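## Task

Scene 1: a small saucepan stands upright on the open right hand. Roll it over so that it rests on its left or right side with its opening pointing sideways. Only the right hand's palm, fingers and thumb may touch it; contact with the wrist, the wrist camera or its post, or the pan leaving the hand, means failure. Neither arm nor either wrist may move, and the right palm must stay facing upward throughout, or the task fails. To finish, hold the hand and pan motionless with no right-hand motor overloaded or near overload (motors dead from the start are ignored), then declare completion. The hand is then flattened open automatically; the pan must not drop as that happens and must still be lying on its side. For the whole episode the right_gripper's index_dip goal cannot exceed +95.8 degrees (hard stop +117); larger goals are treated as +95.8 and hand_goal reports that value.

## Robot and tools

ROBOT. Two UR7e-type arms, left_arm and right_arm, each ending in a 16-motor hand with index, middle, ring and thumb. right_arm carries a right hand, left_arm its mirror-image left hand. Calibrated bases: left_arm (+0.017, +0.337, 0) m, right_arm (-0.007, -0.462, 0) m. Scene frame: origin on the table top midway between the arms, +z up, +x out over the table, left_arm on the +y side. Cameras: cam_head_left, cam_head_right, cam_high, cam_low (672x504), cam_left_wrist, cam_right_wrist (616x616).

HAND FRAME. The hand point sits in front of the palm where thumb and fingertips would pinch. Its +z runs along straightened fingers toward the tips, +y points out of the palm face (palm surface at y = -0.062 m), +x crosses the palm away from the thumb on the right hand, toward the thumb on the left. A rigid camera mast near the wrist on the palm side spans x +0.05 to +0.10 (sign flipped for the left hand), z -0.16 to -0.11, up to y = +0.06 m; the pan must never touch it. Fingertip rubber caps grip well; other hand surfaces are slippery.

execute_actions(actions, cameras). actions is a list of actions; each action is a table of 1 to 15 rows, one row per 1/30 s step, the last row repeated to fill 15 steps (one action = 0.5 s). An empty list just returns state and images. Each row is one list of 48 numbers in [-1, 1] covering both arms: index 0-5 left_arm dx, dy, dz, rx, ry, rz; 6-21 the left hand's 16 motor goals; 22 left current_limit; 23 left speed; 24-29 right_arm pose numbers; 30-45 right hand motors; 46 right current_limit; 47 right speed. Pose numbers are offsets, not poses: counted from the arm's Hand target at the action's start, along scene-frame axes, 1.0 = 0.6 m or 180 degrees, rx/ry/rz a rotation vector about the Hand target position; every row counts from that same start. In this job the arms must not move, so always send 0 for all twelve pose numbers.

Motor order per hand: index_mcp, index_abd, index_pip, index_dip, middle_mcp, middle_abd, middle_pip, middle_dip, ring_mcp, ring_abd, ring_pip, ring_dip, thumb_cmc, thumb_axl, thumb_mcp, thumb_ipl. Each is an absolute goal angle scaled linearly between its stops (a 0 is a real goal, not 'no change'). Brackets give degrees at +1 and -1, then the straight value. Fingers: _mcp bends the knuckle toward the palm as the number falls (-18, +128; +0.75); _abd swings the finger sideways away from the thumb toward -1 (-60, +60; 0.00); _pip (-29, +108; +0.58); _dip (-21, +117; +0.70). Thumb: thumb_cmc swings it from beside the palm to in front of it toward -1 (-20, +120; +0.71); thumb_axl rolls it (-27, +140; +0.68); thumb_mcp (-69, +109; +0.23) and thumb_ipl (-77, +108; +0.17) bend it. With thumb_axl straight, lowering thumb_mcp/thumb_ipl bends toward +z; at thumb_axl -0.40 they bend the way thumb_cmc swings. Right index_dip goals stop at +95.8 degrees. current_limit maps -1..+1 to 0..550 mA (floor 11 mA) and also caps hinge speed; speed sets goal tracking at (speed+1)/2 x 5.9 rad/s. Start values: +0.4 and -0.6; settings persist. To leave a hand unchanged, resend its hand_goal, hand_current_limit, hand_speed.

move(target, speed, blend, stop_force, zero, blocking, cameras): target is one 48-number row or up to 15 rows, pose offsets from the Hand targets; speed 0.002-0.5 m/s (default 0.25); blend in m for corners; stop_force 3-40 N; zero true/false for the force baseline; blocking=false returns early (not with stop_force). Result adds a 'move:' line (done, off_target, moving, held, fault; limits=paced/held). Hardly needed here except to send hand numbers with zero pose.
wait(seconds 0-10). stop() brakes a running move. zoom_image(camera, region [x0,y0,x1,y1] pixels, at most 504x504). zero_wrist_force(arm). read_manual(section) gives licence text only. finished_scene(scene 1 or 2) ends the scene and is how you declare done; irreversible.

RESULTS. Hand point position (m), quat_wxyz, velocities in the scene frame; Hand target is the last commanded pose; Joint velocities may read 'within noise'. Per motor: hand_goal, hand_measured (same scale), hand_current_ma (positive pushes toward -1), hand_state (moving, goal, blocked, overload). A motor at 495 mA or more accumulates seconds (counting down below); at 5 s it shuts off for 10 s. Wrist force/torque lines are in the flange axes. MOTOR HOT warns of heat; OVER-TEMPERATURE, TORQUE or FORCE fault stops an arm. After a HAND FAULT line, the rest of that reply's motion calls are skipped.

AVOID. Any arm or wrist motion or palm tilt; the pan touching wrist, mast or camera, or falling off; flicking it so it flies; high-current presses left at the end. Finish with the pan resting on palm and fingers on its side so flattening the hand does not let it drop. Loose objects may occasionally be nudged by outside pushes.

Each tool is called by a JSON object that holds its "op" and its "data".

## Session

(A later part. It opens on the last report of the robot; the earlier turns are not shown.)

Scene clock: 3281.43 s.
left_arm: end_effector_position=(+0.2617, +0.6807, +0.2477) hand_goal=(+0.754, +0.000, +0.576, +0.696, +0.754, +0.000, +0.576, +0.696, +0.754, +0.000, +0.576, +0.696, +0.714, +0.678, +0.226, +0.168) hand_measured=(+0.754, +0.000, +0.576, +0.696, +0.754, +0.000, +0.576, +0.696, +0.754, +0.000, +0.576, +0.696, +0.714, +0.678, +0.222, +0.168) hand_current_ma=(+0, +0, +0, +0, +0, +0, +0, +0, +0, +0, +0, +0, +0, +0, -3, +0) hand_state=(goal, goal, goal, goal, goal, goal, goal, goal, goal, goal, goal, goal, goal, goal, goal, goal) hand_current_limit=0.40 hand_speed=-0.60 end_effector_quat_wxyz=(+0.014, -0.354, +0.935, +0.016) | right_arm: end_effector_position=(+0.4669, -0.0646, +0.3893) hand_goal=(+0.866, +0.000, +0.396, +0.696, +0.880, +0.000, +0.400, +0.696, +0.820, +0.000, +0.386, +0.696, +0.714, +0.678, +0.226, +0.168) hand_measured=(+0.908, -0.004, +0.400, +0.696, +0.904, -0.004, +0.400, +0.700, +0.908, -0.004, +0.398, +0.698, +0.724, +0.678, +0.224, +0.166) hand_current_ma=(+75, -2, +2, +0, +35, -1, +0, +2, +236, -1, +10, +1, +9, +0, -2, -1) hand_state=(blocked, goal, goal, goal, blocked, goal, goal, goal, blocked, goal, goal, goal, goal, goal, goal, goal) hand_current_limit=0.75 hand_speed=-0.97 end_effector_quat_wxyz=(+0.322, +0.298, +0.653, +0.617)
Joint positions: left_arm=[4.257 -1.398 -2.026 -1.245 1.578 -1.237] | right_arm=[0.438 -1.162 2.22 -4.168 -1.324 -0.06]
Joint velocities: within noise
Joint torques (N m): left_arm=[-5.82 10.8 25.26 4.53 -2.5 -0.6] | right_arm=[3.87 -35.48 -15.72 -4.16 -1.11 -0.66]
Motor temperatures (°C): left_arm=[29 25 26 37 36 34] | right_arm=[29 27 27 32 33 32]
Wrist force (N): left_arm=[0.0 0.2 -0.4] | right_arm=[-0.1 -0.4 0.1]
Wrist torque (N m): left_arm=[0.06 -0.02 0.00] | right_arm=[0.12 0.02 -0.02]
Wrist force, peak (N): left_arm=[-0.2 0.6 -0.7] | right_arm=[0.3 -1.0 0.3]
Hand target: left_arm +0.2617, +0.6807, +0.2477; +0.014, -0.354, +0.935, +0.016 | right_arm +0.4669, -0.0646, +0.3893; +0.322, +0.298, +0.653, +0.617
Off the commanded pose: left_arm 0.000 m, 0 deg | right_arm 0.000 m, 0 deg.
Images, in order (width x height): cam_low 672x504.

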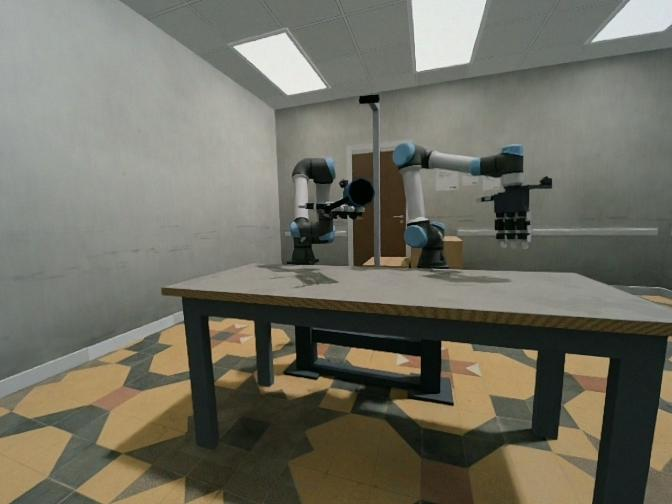

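{"op": "execute_actions", "data": {"actions": [[[0,0,0,0,0,0,0.754,0,0.576,0.696,0.754,0,0.576,0.696,0.754,0,0.576,0.696,0.714,0.678,0.226,0.168,0.4,-0.6,0,0,0,0,0,0,0.833,0.0,0.428,0.696,0.853,0.0,0.432,0.696,0.788,0.0,0.42,0.696,0.714,0.678,0.226,0.168,0.75,-0.97]],[[0,0,0,0,0,0,0.754,0,0.576,0.696,0.754,0,0.576,0.696,0.754,0,0.576,0.696,0.714,0.678,0.226,0.168,0.4,-0.6,0,0,0,0,0,0,0.803,0.0,0.46,0.696,0.823,0.0,0.464,0.696,0.758,0.0,0.452,0.696,0.714,0.678,0.226,0.168,0.75,-0.97]],[[0,0,0,0,0,0,0.754,0,0.576,0.696,0.754,0,0.576,0.696,0.754,0,0.576,0.696,0.714,0.678,0.226,0.168,0.4,-0.6,0,0,0,0,0,0,0.773,0.0,0.492,0.696,0.793,0.0,0.496,0.696,0.728,0.0,0.484,0.696,0.714,0.678,0.226,0.168,0.75,-0.97]]], "cameras": ["cam_low"]}}

{"op": "zoom_image", "data": {"camera": "cam_low", "region": [305, 160, 375, 230]}}

Scene clock: 3293.17 s.
left_arm: end_effector_position=(+0.2617, +0.6807, +0.2477) hand_goal=(+0.754, +0.000, +0.576, +0.696, +0.754, +0.000, +0.576, +0.696, +0.754, +0.000, +0.576, +0.696, +0.714, +0.678, +0.226, +0.168) hand_measured=(+0.754, +0.000, +0.576, +0.696, +0.754, +0.000, +0.576, +0.696, +0.754, +0.000, +0.576, +0.696, +0.714, +0.678, +0.222, +0.168) hand_current_ma=(+0, +0, +0, +0, +0, +0, +0, +0, +0, +0, +0, +0, +0, +0, -3, +0) hand_state=(goal, goal, goal, goal, goal, goal, goal, goal, goal, goal, goal, goal, goal, goal, goal, goal) hand_current_limit=0.40 hand_speed=-0.60 end_effector_quat_wxyz=(+0.014, -0.354, +0.935, +0.016) | right_arm: end_effector_position=(+0.4669, -0.0646, +0.3893) hand_goal=(+0.774, +0.000, +0.492, +0.696, +0.794, +0.000, +0.496, +0.696, +0.728, +0.000, +0.484, +0.696, +0.714, +0.678, +0.226, +0.168) hand_measured=(+0.816, -0.004, +0.496, +0.696, +0.820, -0.004, +0.496, +0.700, +0.818, -0.004, +0.496, +0.698, +0.724, +0.678, +0.224, +0.166) hand_current_ma=(+77, -2, +2, +0, +36, -1, +0, +2, +244, -1, +9, +1, +9, +0, -2, -1) hand_state=(blocked, goal, goal, goal, blocked, goal, goal, goal, blocked, goal, goal, goal, goal, goal, goal, goal) hand_current_limit=0.75 hand_speed=-0.97 end_effector_quat_wxyz=(+0.322, +0.298, +0.653, +0.617)
Joint positions: left_arm=[4.257 -1.398 -2.026 -1.245 1.578 -1.237] | right_arm=[0.438 -1.162 2.22 -4.168 -1.324 -0.06]
Joint velocities: within noise
Joint torques (N m): left_arm=[-5.09 10.84 24.98 4.53 -2.39 -0.51] | right_arm=[1.98 -35.21 -16.54 -4.19 -1.03 -0.26]
Motor temperatures (°C): left_arm=[29 25 26 37 36 34] | right_arm=[29 27 27 32 33 32]
Wrist force (N): left_arm=[-0.2 0.5 -0.5] | right_arm=[0.2 -0.7 0.2]
Wrist torque (N m): left_arm=[0.11 0.00 -0.03] | right_arm=[0.07 -0.01 -0.02]
Wrist force, peak (N): left_arm=[0.0 0.4 -0.9] | right_arm=[0.0 -1.0 0.1]
Hand target: left_arm +0.2617, +0.6807, +0.2477; +0.014, -0.354, +0.935, +0.016 | right_arm +0.4669, -0.0646, +0.3893; +0.322, +0.298, +0.653, +0.617
Off the commanded pose: left_arm 0.000 m, 0 deg | right_arm 0.000 m, 0 deg.
Images, in order (width x height): cam_low 672x504.

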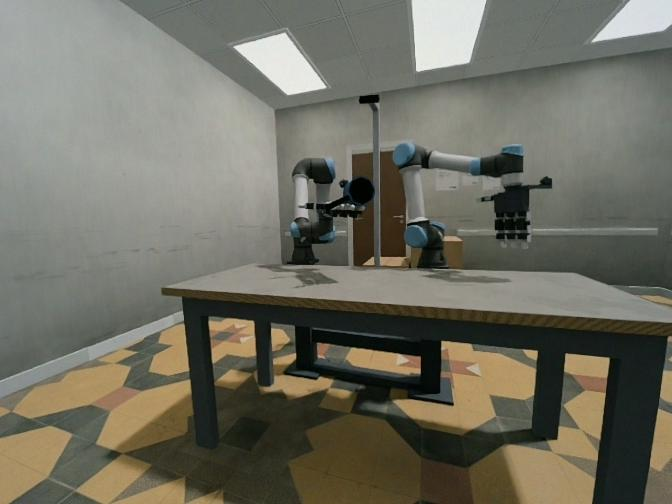

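Scaled by 7.200 from the camera's 672x504 image, which has a finer 960x720 frame.

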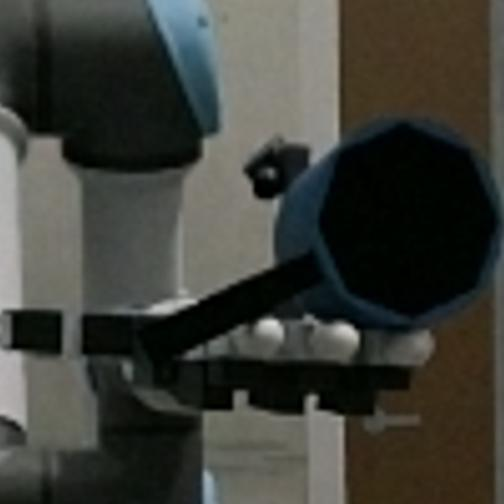

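{"op": "execute_actions", "data": {"actions": [[[0,0,0,0,0,0,0.754,0,0.576,0.696,0.754,0,0.576,0.696,0.754,0,0.576,0.696,0.714,0.678,0.226,0.168,0.4,-0.6,0,0,0,0,0,0,0.742,0.0,0.526,0.696,0.762,0.0,0.53,0.696,0.696,0.0,0.518,0.696,0.714,0.678,0.226,0.168,0.75,-0.97]],[[0,0,0,0,0,0,0.754,0,0.576,0.696,0.754,0,0.576,0.696,0.754,0,0.576,0.696,0.714,0.678,0.226,0.168,0.4,-0.6,0,0,0,0,0,0,0.711,0.0,0.558,0.696,0.731,0.0,0.562,0.696,0.664,0.0,0.55,0.696,0.714,0.678,0.226,0.168,0.75,-0.97]]], "cameras": ["cam_low"]}}

{"op": "zoom_image", "data": {"camera": "cam_low", "region": [305, 160, 375, 230]}}

Scene clock: 3305.33 s.
left_arm: end_effector_position=(+0.2617, +0.6807, +0.2477) hand_goal=(+0.754, +0.000, +0.576, +0.696, +0.754, +0.000, +0.576, +0.696, +0.754, +0.000, +0.576, +0.696, +0.714, +0.678, +0.226, +0.168) hand_measured=(+0.754, +0.000, +0.576, +0.696, +0.754, +0.000, +0.576, +0.696, +0.754, +0.000, +0.576, +0.696, +0.714, +0.678, +0.222, +0.168) hand_current_ma=(+0, +0, +0, +0, +0, +0, +0, +0, +0, +0, +0, +0, +0, +0, -3, +0) hand_state=(goal, goal, goal, goal, goal, goal, goal, goal, goal, goal, goal, goal, goal, goal, goal, goal) hand_current_limit=0.40 hand_speed=-0.60 end_effector_quat_wxyz=(+0.014, -0.354, +0.935, +0.016) | right_arm: end_effector_position=(+0.4669, -0.0646, +0.3893) hand_goal=(+0.712, +0.000, +0.558, +0.696, +0.732, +0.000, +0.562, +0.696, +0.664, +0.000, +0.550, +0.696, +0.714, +0.678, +0.226, +0.168) hand_measured=(+0.754, -0.004, +0.562, +0.696, +0.758, -0.004, +0.562, +0.700, +0.754, -0.004, +0.562, +0.698, +0.724, +0.678, +0.224, +0.166) hand_current_ma=(+78, -2, +2, +0, +36, -1, +0, +2, +245, -1, +9, +1, +9, +0, -2, -1) hand_state=(blocked, goal, goal, goal, blocked, goal, goal, goal, blocked, goal, goal, goal, goal, goal, goal, goal) hand_current_limit=0.75 hand_speed=-0.97 end_effector_quat_wxyz=(+0.322, +0.298, +0.653, +0.617)
Joint positions: left_arm=[4.257 -1.398 -2.026 -1.245 1.578 -1.237] | right_arm=[0.438 -1.162 2.22 -4.168 -1.324 -0.06]
Joint velocities: within noise
Joint torques (N m): left_arm=[-5.49 11.06 25.25 4.49 -2.52 -0.6] | right_arm=[3.16 -34.14 -16.08 -4.36 -1.1 -0.03]
Motor temperatures (°C): left_arm=[29 25 26 37 36 34] | right_arm=[29 27 27 32 33 32]
Wrist force (N): left_arm=[0.0 0.3 -0.6] | right_arm=[-0.5 -0.6 0.0]
Wrist torque (N m): left_arm=[0.10 -0.03 -0.01] | right_arm=[0.11 0.07 -0.07]
Wrist force, peak (N): left_arm=[-0.1 0.6 -0.8] | right_arm=[-0.1 -1.0 0.1]
Hand target: left_arm +0.2617, +0.6807, +0.2477; +0.014, -0.354, +0.935, +0.016 | right_arm +0.4669, -0.0646, +0.3893; +0.322, +0.298, +0.653, +0.617
Off the commanded pose: left_arm 0.000 m, 0 deg | right_arm 0.000 m, 0 deg.
Images, in order (width x height): cam_low 672x504.

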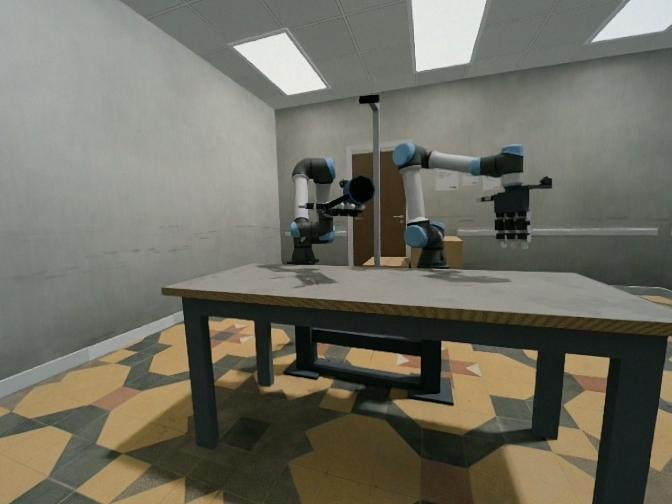

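Scaled by 7.200 from the camera's 672x504 image, which has a finer 960x720 frame.

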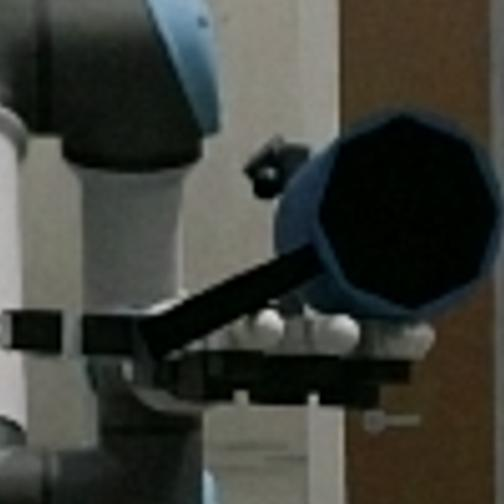

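{"op": "execute_actions", "data": {"actions": [[[0,0,0,0,0,0,0.754,0,0.576,0.696,0.754,0,0.576,0.696,0.754,0,0.576,0.696,0.714,0.678,0.226,0.168,0.4,-0.6,0,0,0,0,0,0,0.754,0.0,0.576,0.696,0.754,0.0,0.576,0.696,0.70,0.0,0.576,0.696,0.714,0.678,0.226,0.168,0.75,-0.98]],[[0,0,0,0,0,0,0.754,0,0.576,0.696,0.754,0,0.576,0.696,0.754,0,0.576,0.696,0.714,0.678,0.226,0.168,0.4,-0.6,0,0,0,0,0,0,0.754,0.0,0.576,0.696,0.754,0.0,0.576,0.696,0.73,0.0,0.576,0.696,0.714,0.678,0.226,0.168,0.75,-0.98]],[[0,0,0,0,0,0,0.754,0,0.576,0.696,0.754,0,0.576,0.696,0.754,0,0.576,0.696,0.714,0.678,0.226,0.168,0.4,-0.6,0,0,0,0,0,0,0.754,0.0,0.576,0.696,0.754,0.0,0.576,0.696,0.754,0.0,0.576,0.696,0.714,0.678,0.226,0.168,0.75,-0.98]]], "cameras": ["cam_low","cam_high"]}}

{"op": "zoom_image", "data": {"camera": "cam_low", "region": [305, 160, 375, 230]}}

{"op": "zoom_image", "data": {"camera": "cam_high", "region": [210, 130, 340, 270]}}

Scene clock: 3316.83 s.
left_arm: end_effector_position=(+0.2617, +0.6807, +0.2477) hand_goal=(+0.754, +0.000, +0.576, +0.696, +0.754, +0.000, +0.576, +0.696, +0.754, +0.000, +0.576, +0.696, +0.714, +0.678, +0.226, +0.168) hand_measured=(+0.754, +0.000, +0.576, +0.696, +0.754, +0.000, +0.576, +0.696, +0.754, +0.000, +0.576, +0.696, +0.714, +0.678, +0.222, +0.168) hand_current_ma=(+0, +0, +0, +0, +0, +0, +0, +0, +0, +0, +0, +0, +0, +0, -3, +0) hand_state=(goal, goal, goal, goal, goal, goal, goal, goal, goal, goal, goal, goal, goal, goal, goal, goal) hand_current_limit=0.40 hand_speed=-0.60 end_effector_quat_wxyz=(+0.014, -0.354, +0.935, +0.016) | right_arm: end_effector_position=(+0.4669, -0.0646, +0.3893) hand_goal=(+0.754, +0.000, +0.576, +0.696, +0.754, +0.000, +0.576, +0.696, +0.754, +0.000, +0.576, +0.696, +0.714, +0.678, +0.226, +0.168) hand_measured=(+0.772, -0.004, +0.580, +0.696, +0.764, -0.004, +0.576, +0.700, +0.796, -0.004, +0.588, +0.698, +0.724, +0.678, +0.224, +0.166) hand_current_ma=(+21, -2, +3, +0, +7, -1, +0, +2, +77, -1, +10, +1, +9, +0, -2, -1) hand_state=(goal, goal, goal, goal, goal, goal, goal, goal, blocked, goal, goal, goal, goal, goal, goal, goal) hand_current_limit=0.75 hand_speed=-0.98 end_effector_quat_wxyz=(+0.322, +0.298, +0.653, +0.617)
Joint positions: left_arm=[4.257 -1.398 -2.026 -1.245 1.578 -1.237] | right_arm=[0.438 -1.162 2.22 -4.168 -1.324 -0.06]
Joint velocities: within noise
Joint torques (N m): left_arm=[-5.11 10.94 24.07 4.56 -2.46 -0.56] | right_arm=[2.33 -34.55 -17.03 -4.16 -1.15 0.08]
Motor temperatures (°C): left_arm=[29 25 26 37 36 34] | right_arm=[29 27 27 32 33 32]
Wrist force (N): left_arm=[-0.2 0.2 -0.5] | right_arm=[0.3 -0.4 0.0]
Wrist torque (N m): left_arm=[0.07 0.00 -0.02] | right_arm=[0.16 -0.03 0.00]
Wrist force, peak (N): left_arm=[-0.2 0.6 -0.8] | right_arm=[0.3 -0.9 0.5]
Hand target: left_arm +0.2617, +0.6807, +0.2477; +0.014, -0.354, +0.935, +0.016 | right_arm +0.4669, -0.0646, +0.3893; +0.322, +0.298, +0.653, +0.617
Off the commanded pose: left_arm 0.000 m, 0 deg | right_arm 0.000 m, 0 deg.
Images, in order (width x height): cam_high 672x504, cam_low 672x504.

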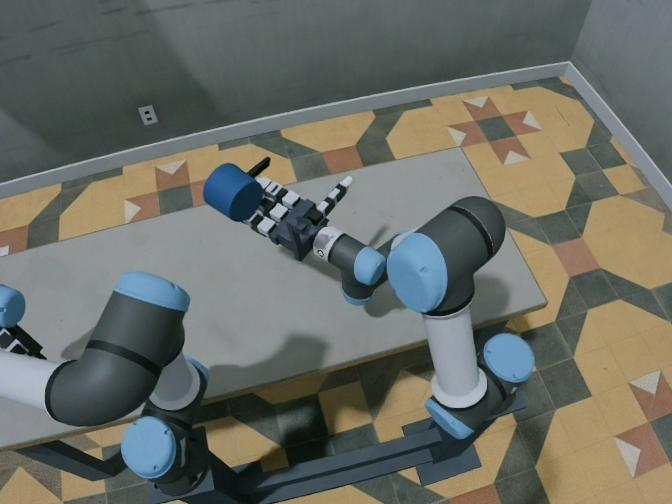

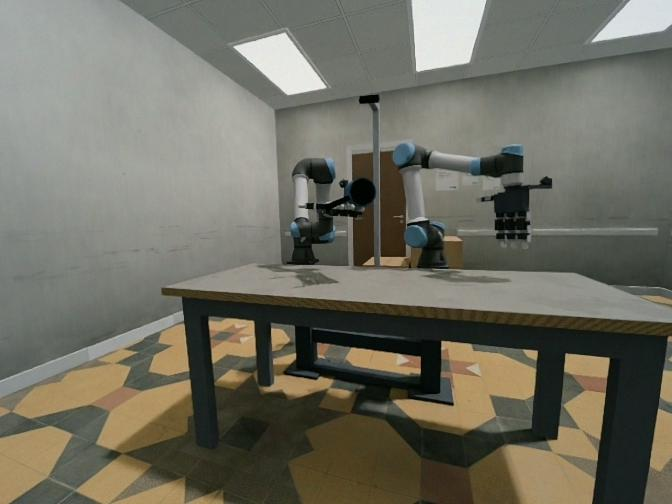

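Scaled by 7.200 from the camera's 672x504 image, which has a finer 960x720 frame.

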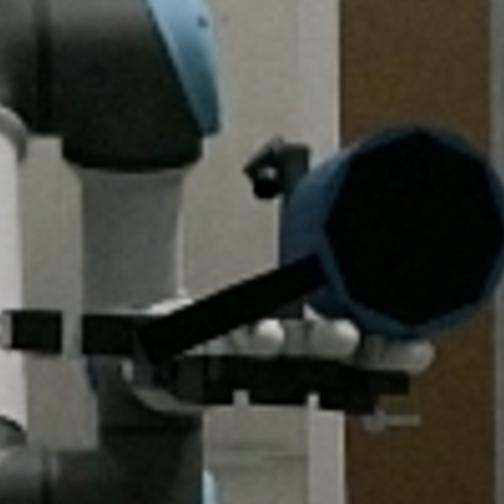

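Scaled by 3.600 from the camera's 672x504 image, which has a finer 960x720 frame.

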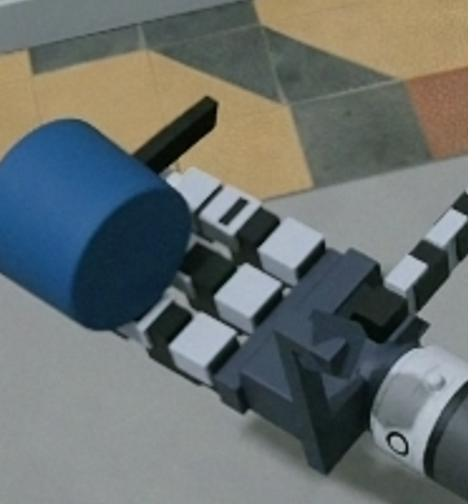

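{"op": "wait", "data": {"seconds": 1.0, "cameras": ["cam_right_wrist","cam_low"]}}

{"op": "zoom_image", "data": {"camera": "cam_low", "region": [305, 160, 375, 230]}}

Scene clock: 3330.77 s.
left_arm: end_effector_position=(+0.2617, +0.6807, +0.2477) hand_goal=(+0.754, +0.000, +0.576, +0.696, +0.754, +0.000, +0.576, +0.696, +0.754, +0.000, +0.576, +0.696, +0.714, +0.678, +0.226, +0.168) hand_measured=(+0.754, +0.000, +0.576, +0.696, +0.754, +0.000, +0.576, +0.696, +0.754, +0.000, +0.576, +0.696, +0.714, +0.678, +0.222, +0.168) hand_current_ma=(+0, +0, +0, +0, +0, +0, +0, +0, +0, +0, +0, +0, +0, +0, -3, +0) hand_state=(goal, goal, goal, goal, goal, goal, goal, goal, goal, goal, goal, goal, goal, goal, goal, goal) hand_current_limit=0.40 hand_speed=-0.60 end_effector_quat_wxyz=(+0.014, -0.354, +0.935, +0.016) | right_arm: end_effector_position=(+0.4669, -0.0646, +0.3893) hand_goal=(+0.754, +0.000, +0.576, +0.696, +0.754, +0.000, +0.576, +0.696, +0.754, +0.000, +0.576, +0.696, +0.714, +0.678, +0.226, +0.168) hand_measured=(+0.772, -0.004, +0.580, +0.696, +0.764, -0.004, +0.576, +0.700, +0.796, -0.004, +0.588, +0.698, +0.724, +0.678, +0.224, +0.166) hand_current_ma=(+21, -2, +3, +0, +7, -1, +0, +2, +77, -1, +10, +1, +9, +0, -2, -1) hand_state=(goal, goal, goal, goal, goal, goal, goal, goal, blocked, goal, goal, goal, goal, goal, goal, goal) hand_current_limit=0.75 hand_speed=-0.98 end_effector_quat_wxyz=(+0.322, +0.298, +0.653, +0.617)
Joint positions: left_arm=[4.257 -1.398 -2.026 -1.245 1.578 -1.237] | right_arm=[0.438 -1.162 2.22 -4.168 -1.324 -0.06]
Joint velocities: within noise
Joint torques (N m): left_arm=[-5.99 10.84 25.37 4.79 -2.54 -0.5] | right_arm=[0.97 -34.6 -17.09 -4.2 -0.87 0.28]
Motor temperatures (°C): left_arm=[29 25 26 37 36 34] | right_arm=[29 27 27 32 33 32]
Wrist force (N): left_arm=[-0.2 0.3 -0.6] | right_arm=[0.0 -0.2 0.0]
Wrist torque (N m): left_arm=[0.10 -0.01 -0.02] | right_arm=[0.16 0.01 -0.02]
Wrist force, peak (N): left_arm=[0.1 0.6 -0.8] | right_arm=[0.1 -1.0 0.4]
Hand target: left_arm +0.2617, +0.6807, +0.2477; +0.014, -0.354, +0.935, +0.016 | right_arm +0.4669, -0.0646, +0.3893; +0.322, +0.298, +0.653, +0.617
Off the commanded pose: left_arm 0.000 m, 0 deg | right_arm 0.000 m, 0 deg.
wait: 1.00 s; at rest from the start
Images, in order (width x height): cam_low 672x504, cam_right_wrist 616x616.

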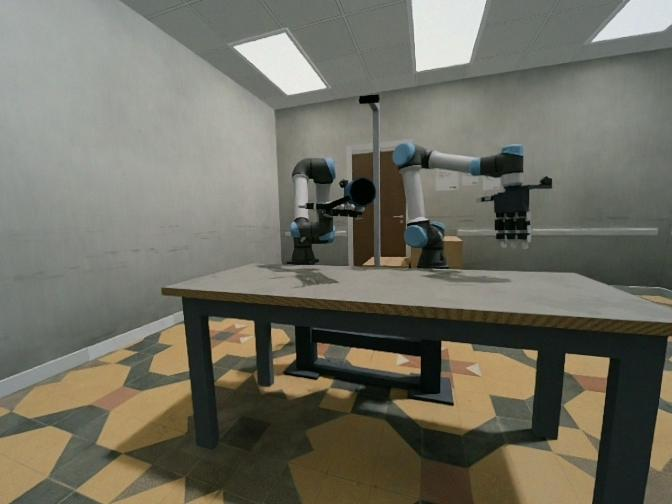

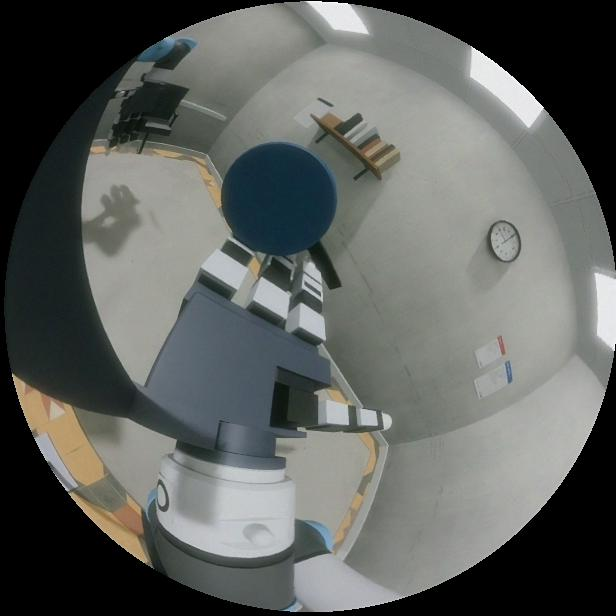

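Scaled by 7.200 from the camera's 672x504 image, which has a finer 960x720 frame.

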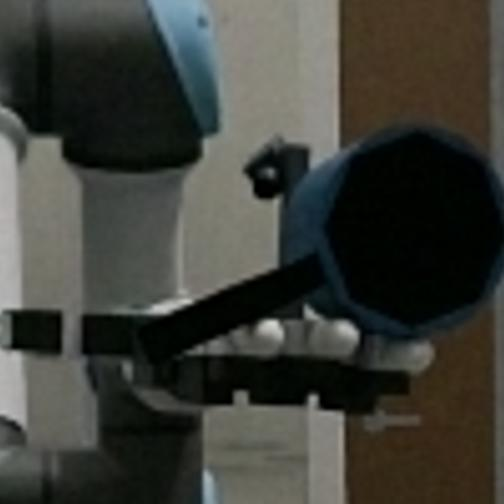

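{"op": "finished_scene", "data": {"scene": 1}}

The scene is finished: the task was done.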